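# Put the orange into the foam net sleeve

## Task

Get the orange into the foam net sleeve without pulling on the net so hard that it tears.

## Robot and tools

Robot: two arms, left_arm and right_arm, each a six-joint arm with a two-finger parallel gripper and a wrist camera. In the scene frame the origin sits at table-top height midway between the nominal bases, +x points out over the table, +z points up, and left_arm is on the +y side. The left_arm base root is at (+0.016, +0.362, 0) m and the right_arm base root at (+0.011, -0.329, 0) m, each turned very slightly about z. Arm names do not match image sides. A camera stand is fixed behind the arms.

Frames: each arm reports its hand pose (end_effector_position in metres, end_effector_quat_wxyz) in its own base frame, and its offsets use that base's axes. Rotation happens about the Hand target position. The fixed camera and the table use the scene frame. The reported pose is the point between the finger pads, roughly 1 cm behind the fingertips; the fingers point along the gripper's +z and open along its y. Printed positions may be off by a few cm, worse when stretched out.

Motion vectors: every row has 14 numbers, all in [-1, 1], covering both arms even if one is idle: dx, dy, dz, rx, ry, rz, opening for left_arm, then the same seven for right_arm. dx..rz are an offset from that arm's Hand target as it stood when the action (or move) began, not a pose, and not from the prior row. Scale: 1.0 equals 0.6 m for dx/dy/dz and 180 degrees for the rotation vector rx, ry, rz. Sending the same offset again moves the arm further. Six zeros means no new pose request. The opening is absolute, not an offset: +1 fully open (0.094 m), -1 closed; always send the opening you want, because 0 is a half-open command.

execute_actions(actions, cameras): actions is a list of up to 15 rows, one per 1/30 s control step; a short list repeats its final row until step 15. An empty list returns the state plus images. cameras takes names, ["all"] or []; a bad name voids the call. Results list Hand target, hand pose, joint positions, velocities (may say within noise), torques, Tool commands, grip_measured and some step positions.

move(target, speed, blend, opening_speed, grip_force, blocking, cameras): drives grippers in straight lines toward target, which is one 14-number row or a list of up to 15 such rows, all counted as offsets from the same starting Hand targets. speed is m/s for the path, 0.002 to 2.9 (default 0.25); turning rate is capped at twice that in rad/s; give one value or one per target. blend (m) rounds corners between listed targets; 0 stops at each. opening_speed (per second on the -1..+1 scale, at least 0.2) makes fingers change gradually; use it on squashable things. grip_force sets the pad force limit in newtons, 10 to 50, per arm or shared; it persists, and low values close slowly. blocking=false returns early while the move runs. Moves cap at 10 s and do not avoid obstacles or the other arm. The result adds a move: line such as done, off_target, moving, held or fault, plus limits like paced or held. done means resting within 10 mm and 2 degrees. Avoid paths near an arm's own base; the elbow can whip round.

wait(seconds, cameras): lets time pass, 0 to 3600 s, with no new commands; returns early if a running move ends. stop(cameras): brakes the current move. zoom_image(camera, region): enlarges a region [x0, y0, x1, y1] (at most 504 by 504 pixels) of the latest image from cam_high, cam_low, cam_left_wrist or cam_right_wrist. read_manual(section): licence text only. finished_scene(scene): ends the scene irreversibly; the orange must stay in the sleeve without the robot holding anything.

Behaviour notes: commanded orientation is clipped to within 40 degrees of the measured one each step. Friction and gravity leave the gripper short, low or tilted; check the pose after moves and send the remaining distance as an offset. A blocked arm keeps pressing until commanded back past its gripper. Faster motion and targets set deeper past contact push harder.

Gripping: grip_measured uses the same scale as the command. It reads a bit wide when empty and narrower than a hard object under squeeze. Force climbs about 1 N per 0.001 below first contact, then jumps to the limit near 20 N. The orange is round and the net is soft foam, so close slowly with reduced grip_force, and pull the net gently so it does not tear. To release, command an opening clearly above grip_measured.

Cameras: cam_high (fixed, 896x504) plus cam_left_wrist and cam_right_wrist (896x504); calibrations are supplied, wrist poses updated from joint readings.

Avoid: dropping the orange or releasing it while moving, anything falling off the table, slamming fixed or heavy objects, arms or grippers colliding or one gripper closing on the other's fingers, and faults. Motors heat up when holding loads, stretching, or pushing on unreachable targets; MOTOR HOT appears near 75 °C, and at 90 °C the arm folds up and stops working. Loose objects may occasionally get nudged by outside pushes.

Each tool is called as name(argument=value, ...), one argument or row to a line, values as JSON.

## Session

execute_actions(
  actions=[],
)

Scene clock: 0.00 s.
left_arm: end_effector_position=(+0.2517, -0.2674, +0.0814) grip_measured=-0.987 end_effector_quat_wxyz=(+0.265, +0.089, +0.764, -0.582) | right_arm: end_effector_position=(+0.2617, +0.3377, +0.0855) grip_measured=-0.982 end_effector_quat_wxyz=(-0.629, +0.704, -0.322, -0.070)
Joint positions: left_arm=[-0.483 1.781 0.286 1.24 0.76 -0.849 0.001] | right_arm=[0.701 1.859 0.48 1.144 -0.539 -1.153 0.001]
Joint velocities: within noise
Joint torques (N m): no reading
Heat: left arm: 27 °C; right arm: 24 °C.
Hand target: left_arm +0.2539, -0.2682, +0.0862; +0.273, +0.093, +0.759, -0.584 | right_arm +0.2627, +0.3376, +0.0849; -0.627, +0.705, -0.324, -0.069
Tool commands: left_gripper/opening=-1.0 right_gripper/opening=-1.0

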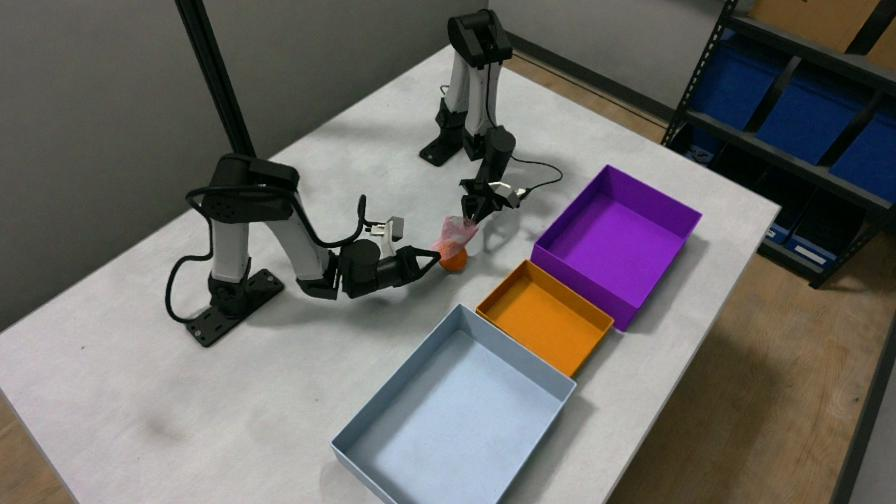

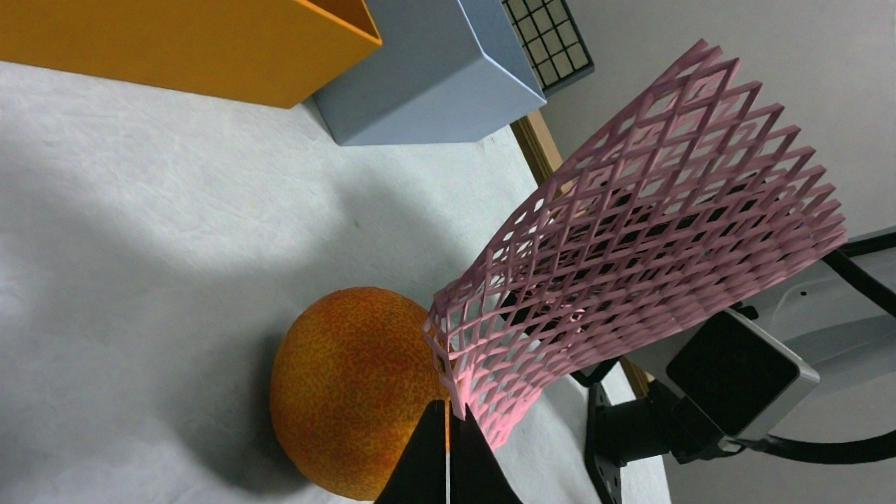

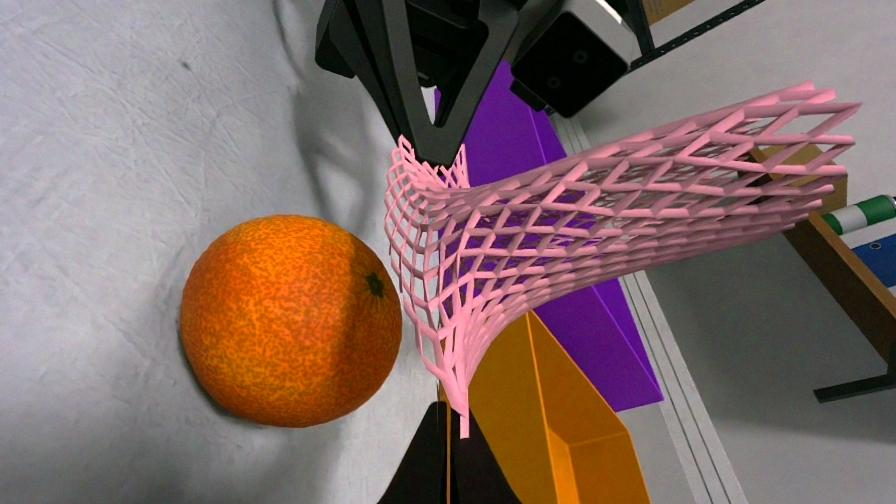

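move(
  target=[0,0,-0.04,0,0,0,-1,0,0,-0.04,0,0,0,-1],
  speed=0.08,
  cameras=["all"],
)

zoom_image(
  camera="cam_high",
  region=[390, 190, 530, 290],
)

Scene clock: 7.87 s.
left_arm: end_effector_position=(+0.2532, -0.2682, +0.0623) grip_measured=-0.987 end_effector_quat_wxyz=(+0.269, +0.091, +0.761, -0.583) | right_arm: end_effector_position=(+0.2635, +0.3392, +0.0690) grip_measured=-0.982 end_effector_quat_wxyz=(-0.634, +0.701, -0.318, -0.067)
Joint positions: left_arm=[-0.483 1.938 0.286 1.407 0.76 -0.849 0.001] | right_arm=[0.701 1.969 0.48 1.27 -0.539 -1.153 0.001]
Joint torques (N m): left_arm=[-0.01 -4.66 2.69 2.14 -0.01 0.11] | right_arm=[-0.21 -6.06 3.12 2.07 0.1 0.18]
Heat: left arm: 27 °C; right arm: 26 °C.
Hand target: left_arm +0.2539, -0.2682, +0.0622; +0.273, +0.093, +0.759, -0.584 | right_arm +0.2627, +0.3376, +0.0609; -0.627, +0.705, -0.324, -0.069
Off the commanded pose: left_arm 0.001 m, 1 deg | right_arm 0.008 m, 1 deg.
move: done
cam_left_wrist: T_world_to_cam=[[-0.46045, -0.30121, 0.83502, -0.01417], [-0.8854, 0.22337, -0.40765, 0.35141], [-0.06373, -0.92703, -0.36954, -0.12004]] pos_world=[0.29696, -0.19404, 0.11072]
cam_right_wrist: T_world_to_cam=[[0.53182, -0.0229, 0.84655, -0.19151], [0.57584, -0.72319, -0.38132, 0.16018], [0.62095, 0.69027, -0.37142, -0.28229]] pos_world=[0.18489, 0.30631, 0.11836]

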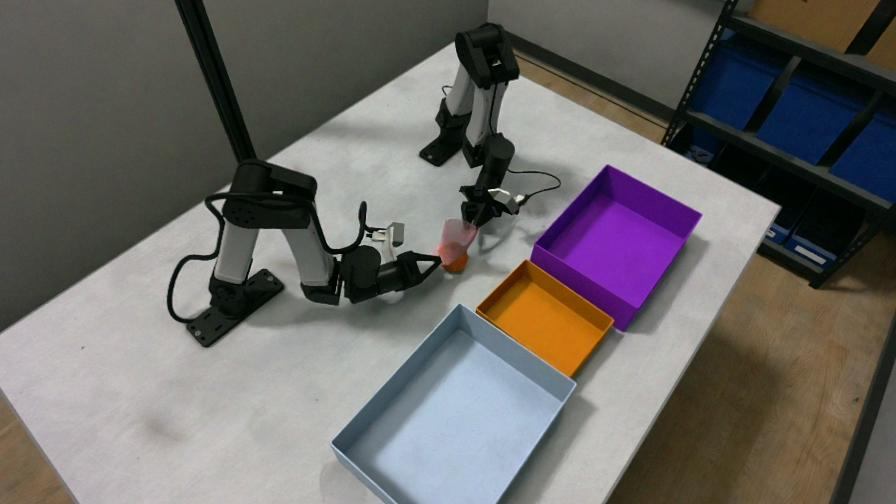

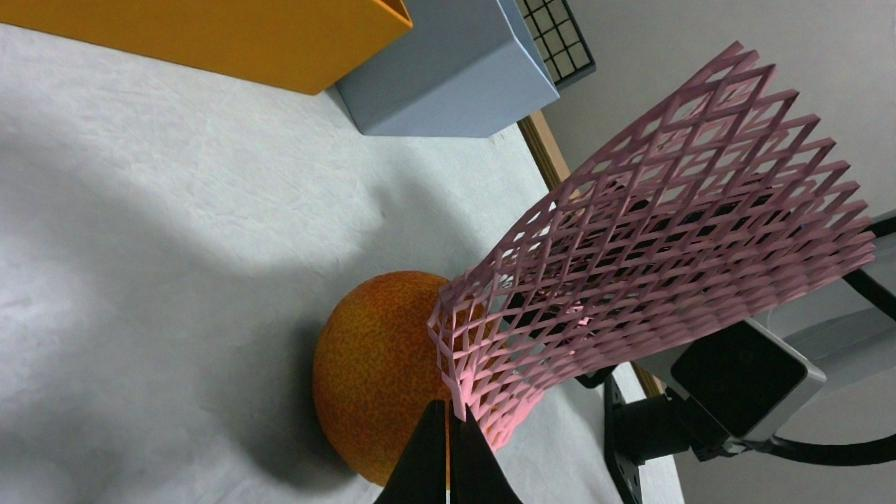

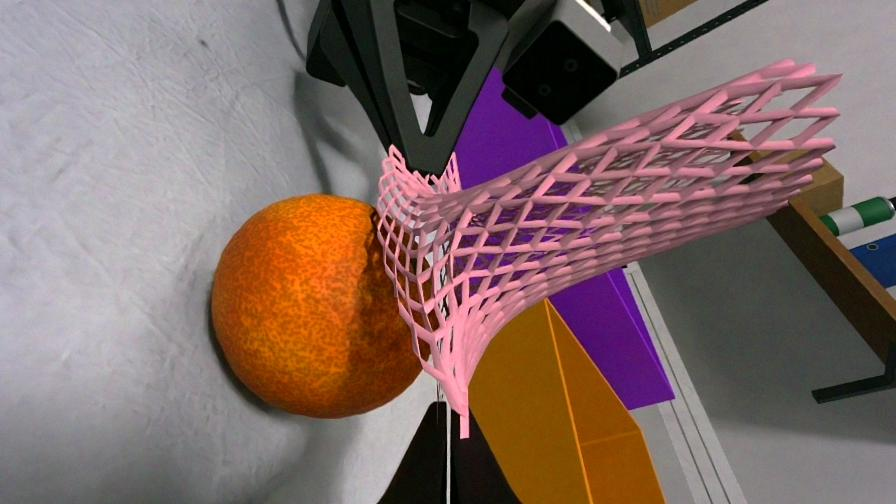

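Scaled by 3.600.

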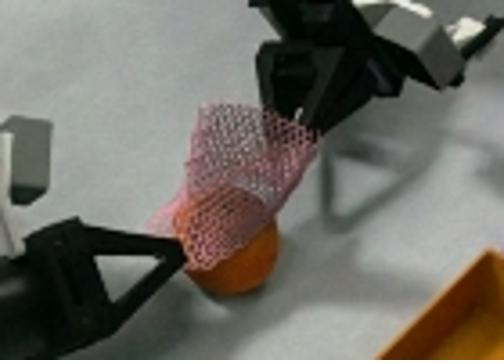

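move(
  target=[0,0,-0.02,0.165,0.05,0,-1,0,0,-0.025,-0.17,-0.01,0,-1],
  speed=0.12,
  cameras=["all"],
)

zoom_image(
  camera="cam_high",
  region=[390, 190, 530, 290],
)

Scene clock: 12.20 s.
left_arm: end_effector_position=(+0.2492, -0.2684, +0.0451) grip_measured=-0.988 end_effector_quat_wxyz=(+0.171, +0.111, +0.900, -0.386) | right_arm: end_effector_position=(+0.2615, +0.3413, +0.0480) grip_measured=-0.982 end_effector_quat_wxyz=(-0.440, +0.840, -0.317, +0.020)
Joint positions: left_arm=[-0.589 1.546 0.588 0.131 0.508 -0.544 0.001] | right_arm=[0.803 1.715 0.718 0.307 -0.284 -1.482 0.001]
Joint torques (N m): left_arm=[-0.38 -6.42 7.12 1.36 -0.18 0.2] | right_arm=[0.23 -8.16 6.78 1.26 0.31 0.07]
Heat: left arm: 28 °C; right arm: 27 °C.
Hand target: left_arm +0.2539, -0.2682, +0.0501; +0.180, +0.114, +0.902, -0.375 | right_arm +0.2627, +0.3376, +0.0458; -0.424, +0.846, -0.321, +0.030
Off the commanded pose: left_arm 0.007 m, 2 deg | right_arm 0.004 m, 2 deg.
move: done
cam_left_wrist: T_world_to_cam=[[-0.34104, -0.673, 0.65633, -0.12323], [-0.92462, 0.36613, -0.10502, 0.3754], [-0.16962, -0.64267, -0.74713, -0.00709]] pos_world=[0.30387, -0.22494, 0.11501]
cam_right_wrist: T_world_to_cam=[[0.51436, 0.39715, 0.76007, -0.30736], [0.584, -0.81124, 0.02867, 0.16296], [0.62799, 0.42913, -0.64921, -0.18958]] pos_world=[0.18198, 0.33562, 0.10587]

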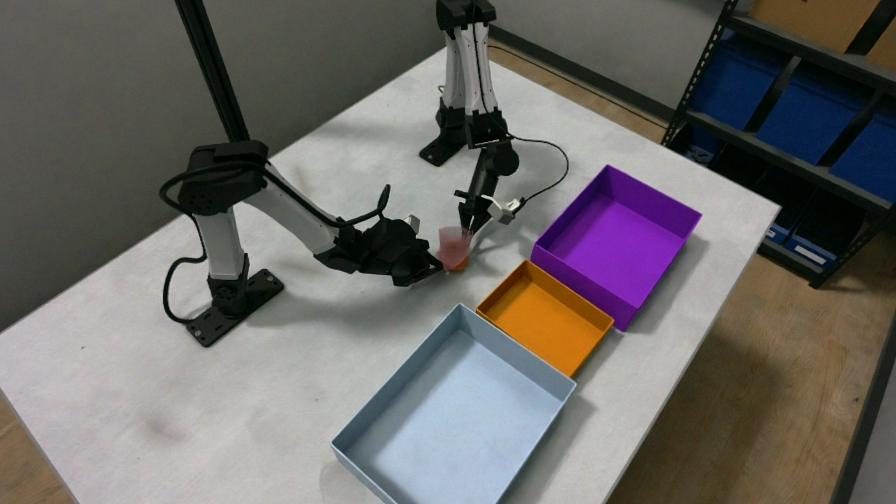

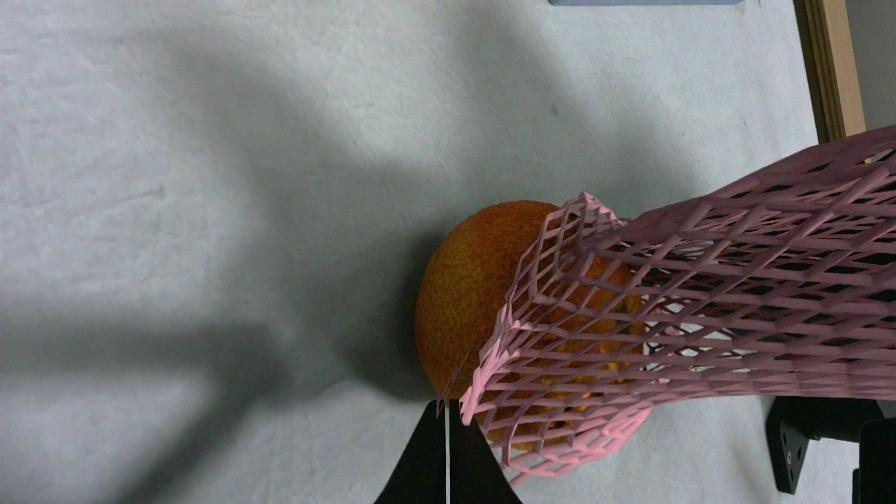

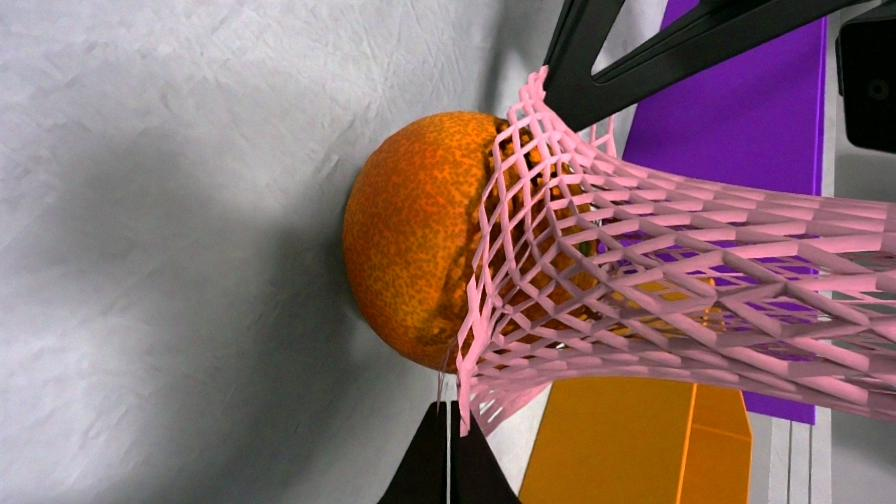

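Scaled by 3.600.

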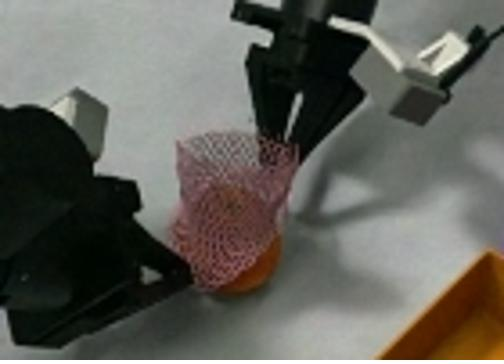

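move(
  target=[0.003,0,-0.042,0.02,0,0,-1,0.003,-0.003,-0.042,-0.02,0,0,-1],
  speed=0.06,
  cameras=["all"],
)

zoom_image(
  camera="cam_high",
  region=[390, 190, 530, 290],
)

Scene clock: 13.90 s.
left_arm: end_effector_position=(+0.2506, -0.2692, +0.0293) grip_measured=-0.988 end_effector_quat_wxyz=(+0.171, +0.119, +0.908, -0.364) | right_arm: end_effector_position=(+0.2643, +0.3412, +0.0364) grip_measured=-0.982 end_effector_quat_wxyz=(-0.426, +0.849, -0.312, +0.034)
Joint positions: left_arm=[-0.608 1.597 0.594 0.145 0.463 -0.523 0.001] | right_arm=[0.811 1.751 0.728 0.308 -0.251 -1.51 0.001]
Joint torques (N m): left_arm=[-0.39 -4.04 6.58 1.48 -0.27 0.2] | right_arm=[0.5 -5.18 6.46 1.34 0.29 0.06]
Heat: left arm: 28 °C; right arm: 27 °C.
Hand target: left_arm +0.2557, -0.2682, +0.0249; +0.176, +0.120, +0.913, -0.347 | right_arm +0.2644, +0.3358, +0.0205; -0.397, +0.859, -0.320, +0.040
Off the commanded pose: left_arm 0.007 m, 2 deg | right_arm 0.017 m, 4 deg.
move: off_target (right_arm)
cam_left_wrist: T_world_to_cam=[[-0.34913, -0.70369, 0.61881, -0.11811], [-0.92244, 0.37433, -0.09476, 0.37661], [-0.16496, -0.6039, -0.7798, -0.00895]] pos_world=[0.30468, -0.2295, 0.10179]
cam_right_wrist: T_world_to_cam=[[0.50088, 0.42841, 0.75205, -0.30663], [0.58322, -0.80908, 0.07247, 0.15955], [0.63952, 0.40231, -0.65511, -0.19255]] pos_world=[0.18368, 0.33792, 0.0929]

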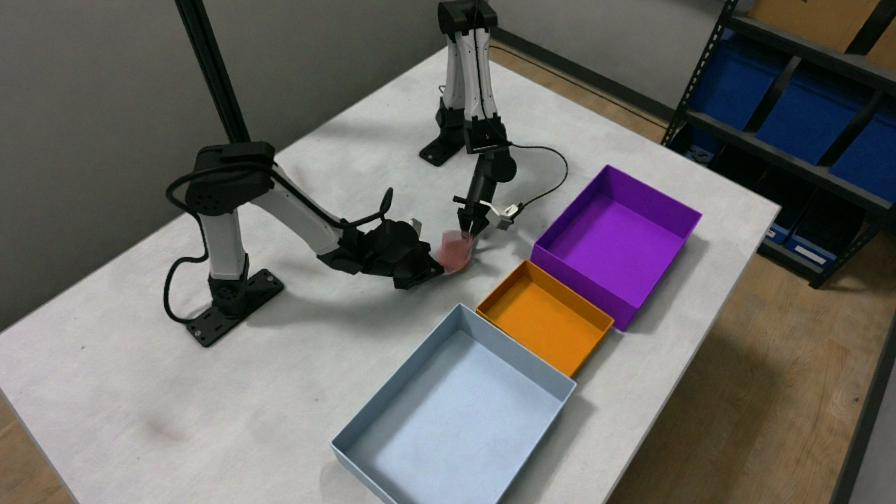

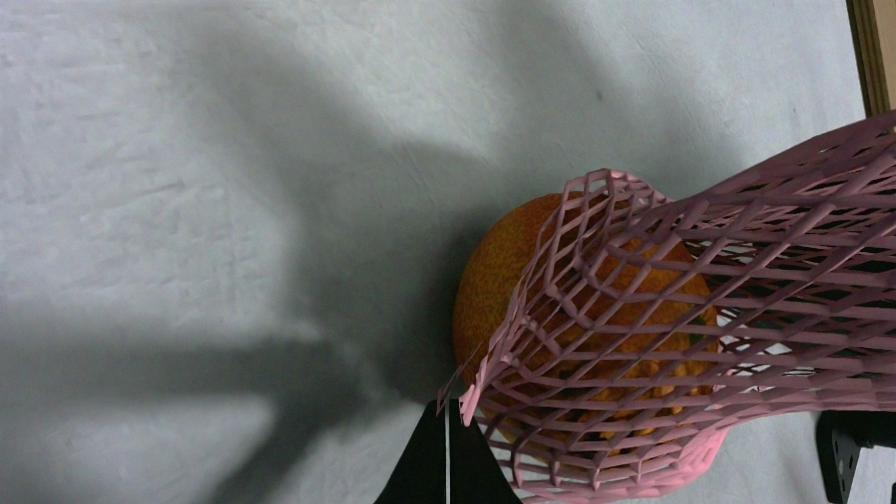

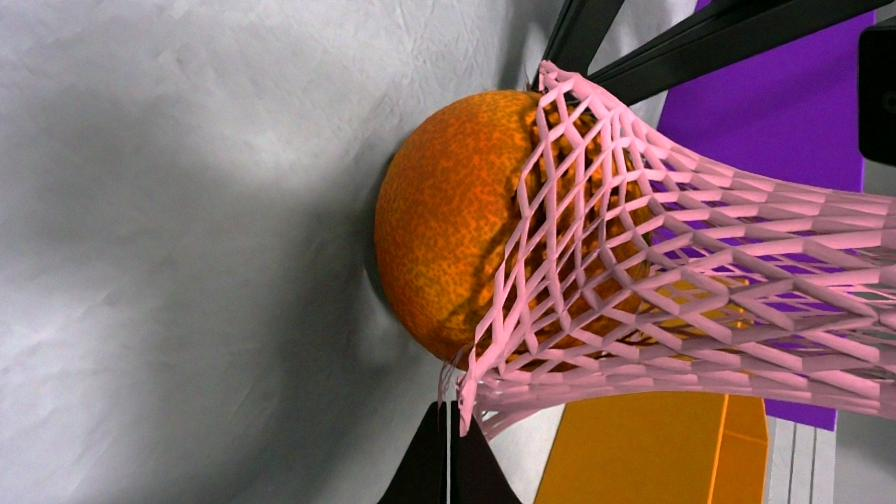

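Scaled by 3.600.

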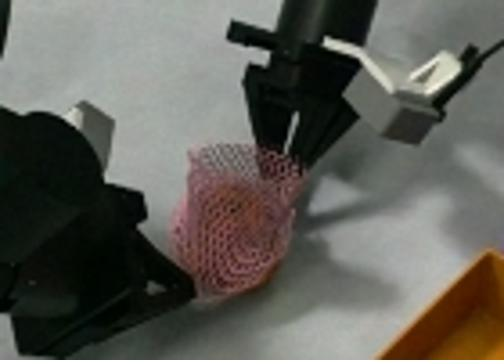

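move(
  target=[0.003,0,-0.022,0.0,0,0,-1,-0.002,0,-0.025,-0.0,0,0,-1],
  speed=0.06,
  cameras=["all"],
)

zoom_image(
  camera="cam_high",
  region=[390, 190, 530, 290],
)

Scene clock: 14.97 s.
left_arm: end_effector_position=(+0.2552, -0.2724, +0.0208) grip_measured=-0.988 end_effector_quat_wxyz=(+0.175, +0.121, +0.907, -0.365) | right_arm: end_effector_position=(+0.2679, +0.3455, +0.0284) grip_measured=-0.982 end_effector_quat_wxyz=(-0.431, +0.847, -0.310, +0.037)
Joint positions: left_arm=[-0.608 1.648 0.594 0.203 0.463 -0.52 0.001] | right_arm=[0.814 1.796 0.728 0.366 -0.248 -1.51 0.001]
Joint torques (N m): left_arm=[-0.1 -4.12 5.19 1.58 -0.25 0.22] | right_arm=[0.4 -5.65 4.41 1.56 0.29 0.07]
Heat: left arm: 28 °C; right arm: 27 °C.
Hand target: left_arm +0.2575, -0.2682, +0.0118; +0.176, +0.120, +0.913, -0.347 | right_arm +0.2632, +0.3358, +0.0056; -0.397, +0.859, -0.320, +0.040
Off the commanded pose: left_arm 0.010 m, 2 deg | right_arm 0.025 m, 4 deg.
move: off_target (right_arm)
cam_left_wrist: T_world_to_cam=[[-0.35514, -0.70111, 0.61833, -0.11116], [-0.92107, 0.37542, -0.10333, 0.38137], [-0.15968, -0.60622, -0.7791, -0.01879]] pos_world=[0.30879, -0.2325, 0.0935]
cam_right_wrist: T_world_to_cam=[[0.49248, 0.42233, 0.76099, -0.30023], [0.58233, -0.80971, 0.07252, 0.16198], [0.64681, 0.40743, -0.6447, -0.20585]] pos_world=[0.18668, 0.34182, 0.08401]

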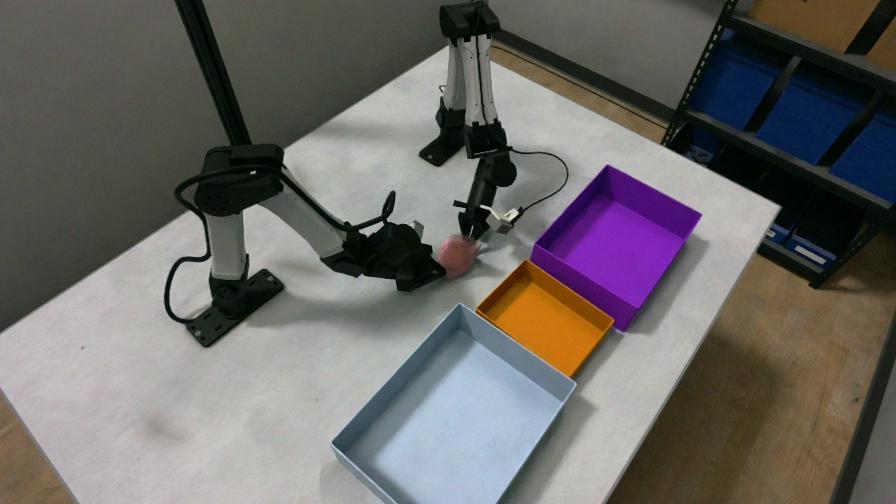

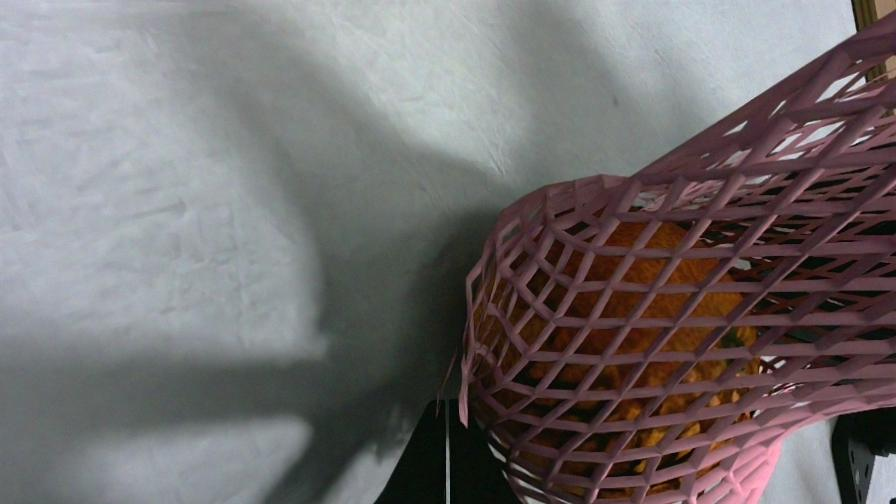

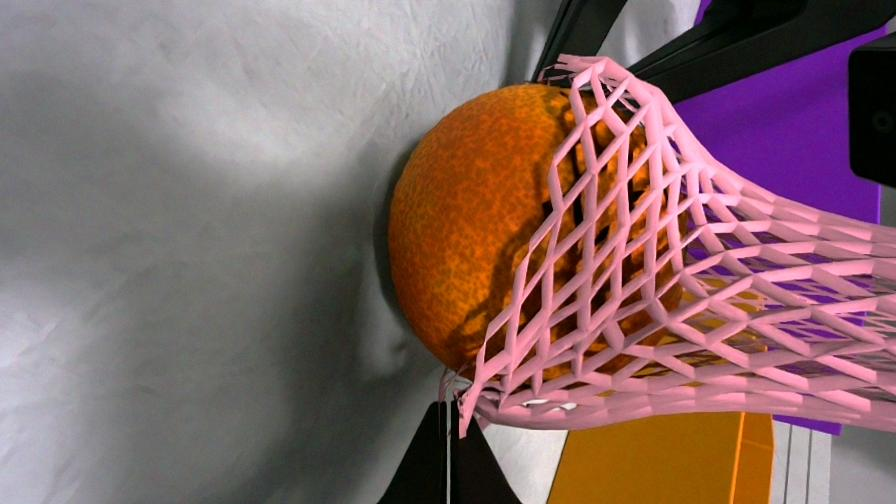

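Scaled by 3.600.

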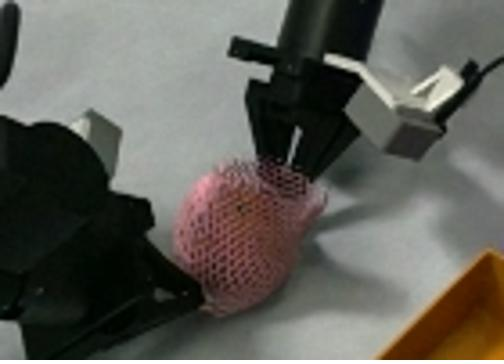

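move(
  target=[-0.03,0,-0.008,0.0,0,0,-1,-0.035,-0.003,-0.02,-0.0,0,0,-1],
  speed=0.06,
  cameras=["all"],
)

zoom_image(
  camera="cam_high",
  region=[390, 190, 530, 290],
)

Scene clock: 16.43 s.
left_arm: end_effector_position=(+0.2405, -0.2737, +0.0108) grip_measured=-0.988 end_effector_quat_wxyz=(+0.172, +0.128, +0.908, -0.360) | right_arm: end_effector_position=(+0.2472, +0.3457, +0.0154) grip_measured=-0.982 end_effector_quat_wxyz=(-0.430, +0.850, -0.303, +0.040)
Joint positions: left_arm=[-0.646 1.648 0.545 0.25 0.438 -0.532 0.001] | right_arm=[0.864 1.801 0.657 0.447 -0.211 -1.495 0.001]
Joint torques (N m): left_arm=[-0.4 -6.56 3.55 1.63 -0.26 -0.05] | right_arm=[0.28 -5.65 3.34 1.55 0.4 0.26]
Heat: left arm: 28 °C; right arm: 27 °C.
Hand target: left_arm +0.2395, -0.2682, +0.0069; +0.176, +0.120, +0.913, -0.347 | right_arm +0.2423, +0.3340, -0.0064; -0.397, +0.859, -0.320, +0.040
Off the commanded pose: left_arm 0.007 m, 2 deg | right_arm 0.025 m, 4 deg.
move: off_target (right_arm)
cam_left_wrist: T_world_to_cam=[[-0.36526, -0.70439, 0.60862, -0.10945], [-0.91586, 0.38897, -0.09947, 0.36967], [-0.16667, -0.59374, -0.7872, -0.02446]] pos_world=[0.29452, -0.23541, 0.08413]
cam_right_wrist: T_world_to_cam=[[0.48007, 0.4341, 0.7623, -0.2813], [0.59191, -0.80164, 0.08374, 0.16972], [0.64744, 0.41101, -0.64179, -0.2023]] pos_world=[0.16556, 0.34132, 0.07039]

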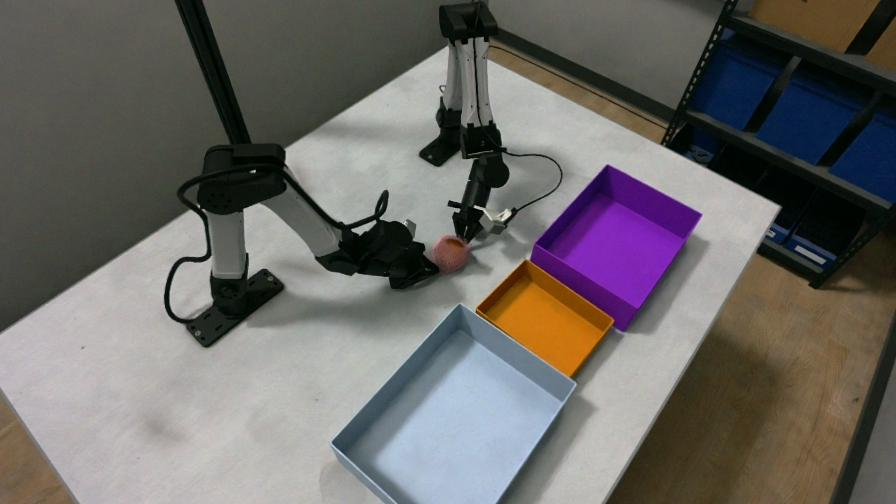

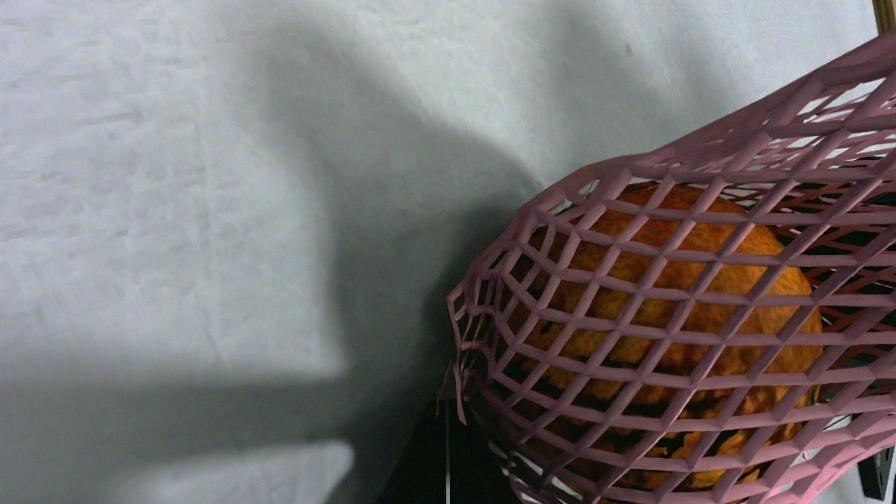

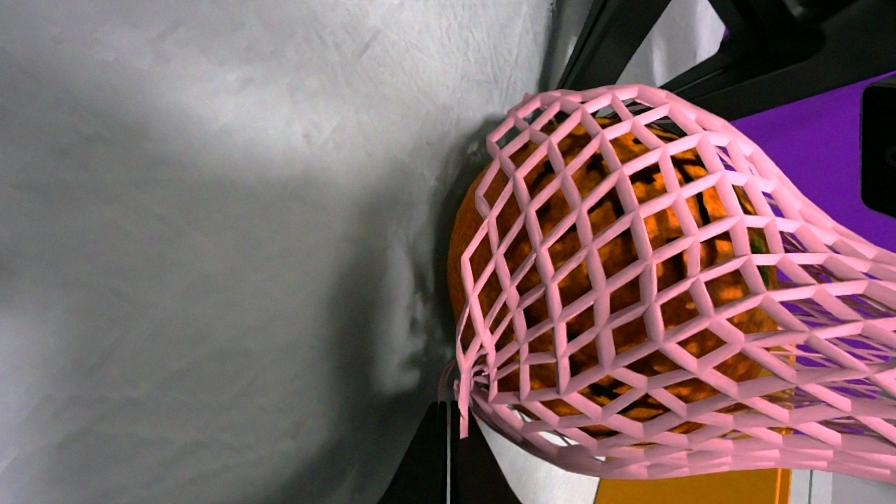

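Scaled by 3.600.

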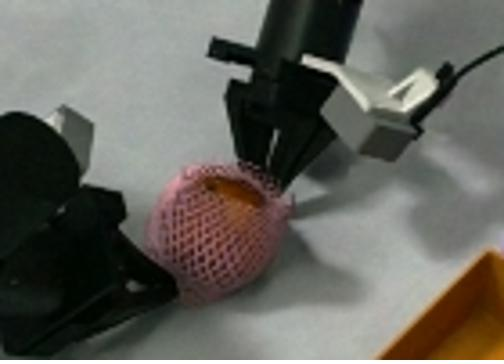

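move(
  target=[
    [0.002,-0.007,0.009,0,0,0,-1,0.007,0.014,0.037,0,0,0,-1],
    [0.002,-0.007,0.009,0,0,0,-0.75,0.007,0.014,0.037,0,0,0,-0.75],
  ],
  speed=0.06,
  opening_speed=0.4,
  cameras=["all"],
)

zoom_image(
  camera="cam_high",
  region=[390, 190, 530, 290],
)

Scene clock: 18.90 s.
left_arm: end_effector_position=(+0.2397, -0.2741, +0.0113) grip_measured=-0.752 end_effector_quat_wxyz=(+0.174, +0.126, +0.910, -0.355) | right_arm: end_effector_position=(+0.2441, +0.3425, +0.0130) grip_measured=-0.752 end_effector_quat_wxyz=(-0.402, +0.860, -0.313, +0.034)
Joint positions: left_arm=[-0.656 1.64 0.545 0.243 0.42 -0.541 0.012] | right_arm=[0.871 1.785 0.689 0.339 -0.196 -1.489 0.012]
Joint torques (N m): left_arm=[-0.43 -6.68 5.2 1.46 -0.17 -0.03] | right_arm=[0.24 -8.46 6.42 1.45 0.22 0.24]
Heat: left arm: 28 °C; right arm: 27 °C.
Hand target: left_arm +0.2406, -0.2724, +0.0123; +0.176, +0.120, +0.913, -0.347 | right_arm +0.2465, +0.3424, +0.0158; -0.397, +0.859, -0.320, +0.040
Off the commanded pose: left_arm 0.002 m, 1 deg | right_arm 0.004 m, 1 deg.
move: done
cam_left_wrist: T_world_to_cam=[[-0.36107, -0.71233, 0.60184, -0.11351], [-0.91864, 0.38272, -0.09815, 0.36816], [-0.16042, -0.58832, -0.79256, -0.02436]] pos_world=[0.29331, -0.23609, 0.08514]
cam_right_wrist: T_world_to_cam=[[0.51005, 0.46725, 0.72216, -0.29466], [0.58842, -0.80193, 0.10328, 0.17], [0.62738, 0.37225, -0.68397, -0.18188]] pos_world=[0.16437, 0.34172, 0.07084]

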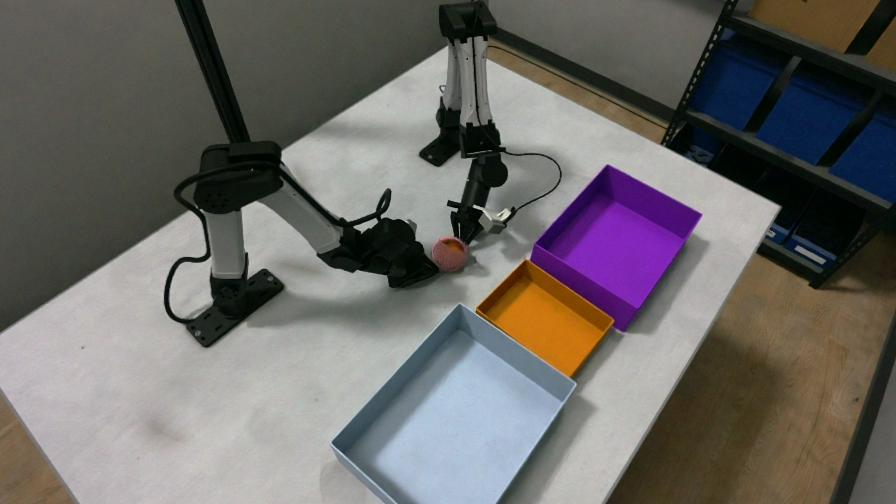

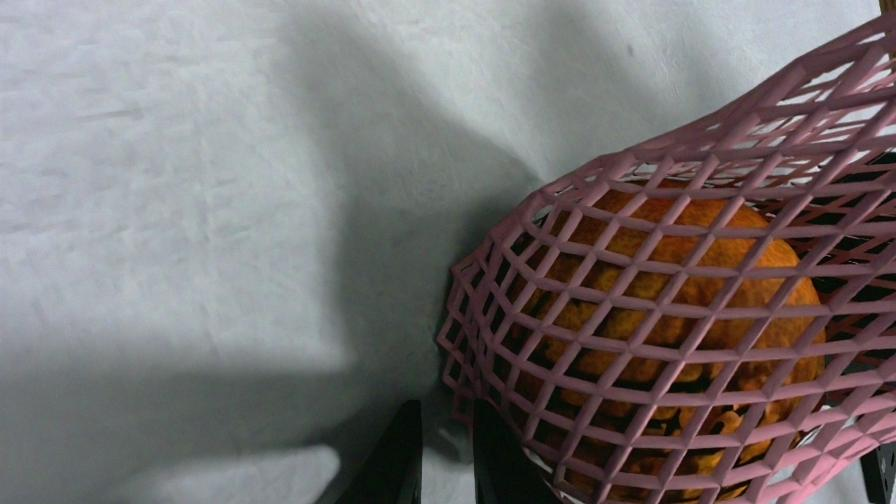

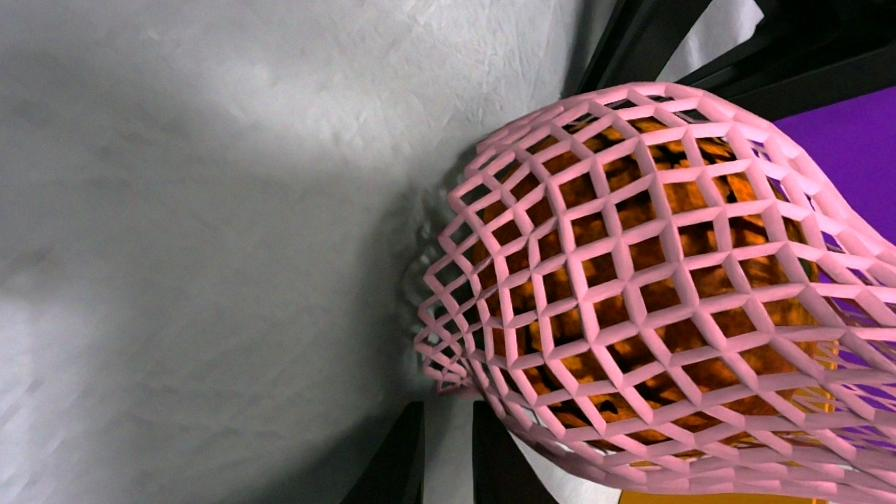

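Scaled by 3.600.

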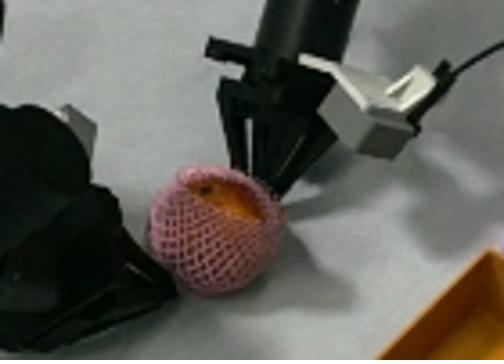

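move(
  target=[-0.035,0.1,0.1,0,0,0,-0.75,-0.045,-0.1,0.1,0,0,0,-0.75],
  speed=0.12,
  cameras=["all"],
)

zoom_image(
  camera="cam_high",
  region=[390, 190, 530, 290],
)

Scene clock: 21.10 s.
left_arm: end_effector_position=(+0.2180, -0.2121, +0.0653) grip_measured=-0.752 end_effector_quat_wxyz=(+0.169, +0.114, +0.917, -0.341) | right_arm: end_effector_position=(+0.2236, +0.2868, +0.0785) grip_measured=-0.752 end_effector_quat_wxyz=(-0.401, +0.856, -0.323, +0.045)
Joint positions: left_arm=[-0.497 1.236 0.525 -0.225 0.493 -0.414 0.012] | right_arm=[0.807 1.365 0.606 -0.003 -0.213 -1.52 0.012]
Joint torques (N m): left_arm=[0.51 -4.57 6.6 1.47 0.28 0.19] | right_arm=[-0.75 -6.04 5.26 1.59 -0.11 0.02]
Heat: left arm: 29 °C; right arm: 27 °C.
Hand target: left_arm +0.2196, -0.2125, +0.0723; +0.176, +0.120, +0.913, -0.347 | right_arm +0.2195, +0.2825, +0.0759; -0.397, +0.859, -0.320, +0.040
Off the commanded pose: left_arm 0.007 m, 1 deg | right_arm 0.007 m, 1 deg.
move: done
cam_left_wrist: T_world_to_cam=[[-0.33403, -0.7373, 0.58721, -0.11986], [-0.92904, 0.36268, -0.07311, 0.32615], [-0.15906, -0.56996, -0.80613, 0.05586]] pos_world=[0.27185, -0.17482, 0.13926]
cam_right_wrist: T_world_to_cam=[[0.51705, 0.45621, 0.72425, -0.30397], [0.56299, -0.8186, 0.11371, 0.14026], [0.64475, 0.34895, -0.6801, -0.10098]] pos_world=[0.14331, 0.28873, 0.13552]

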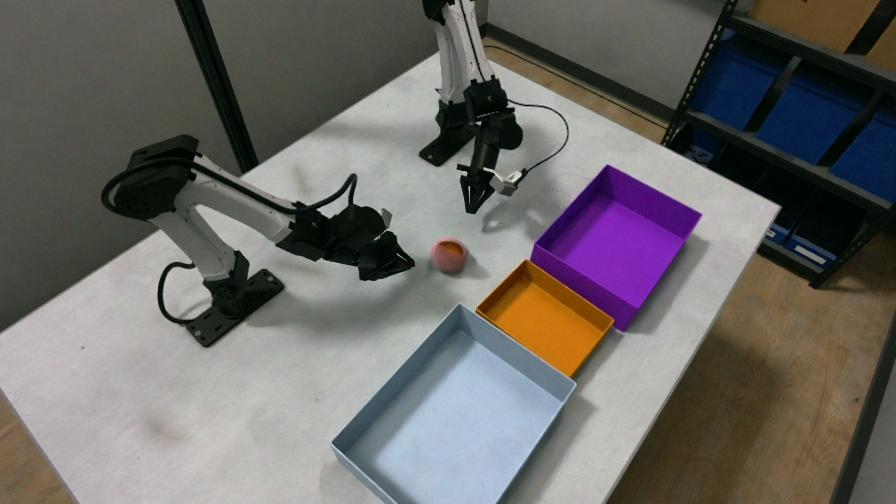

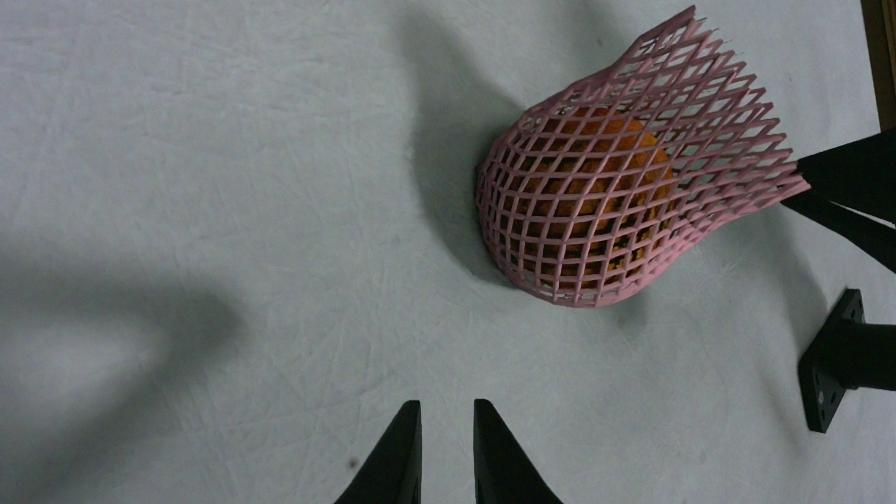

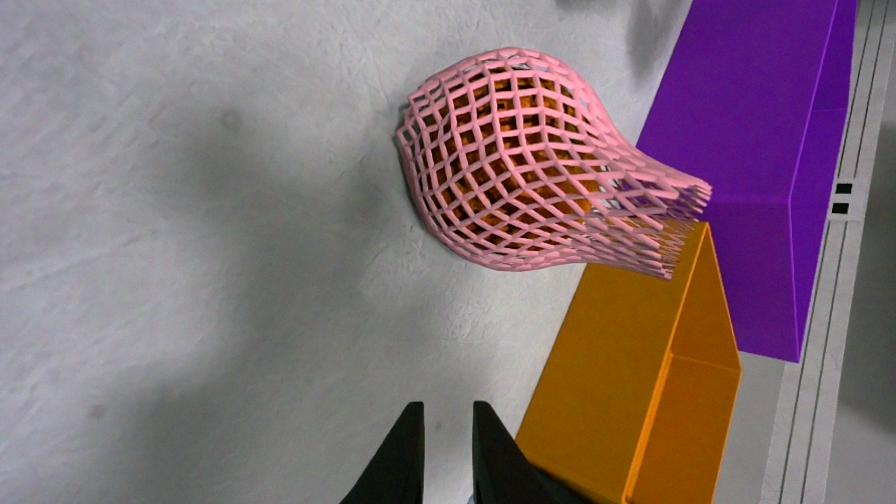

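Scaled by 3.600.

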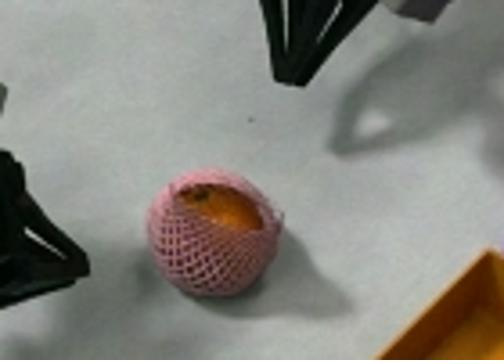

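Perfect.

finished_scene(
  scene=1,
)

The scene is finished: the task was done.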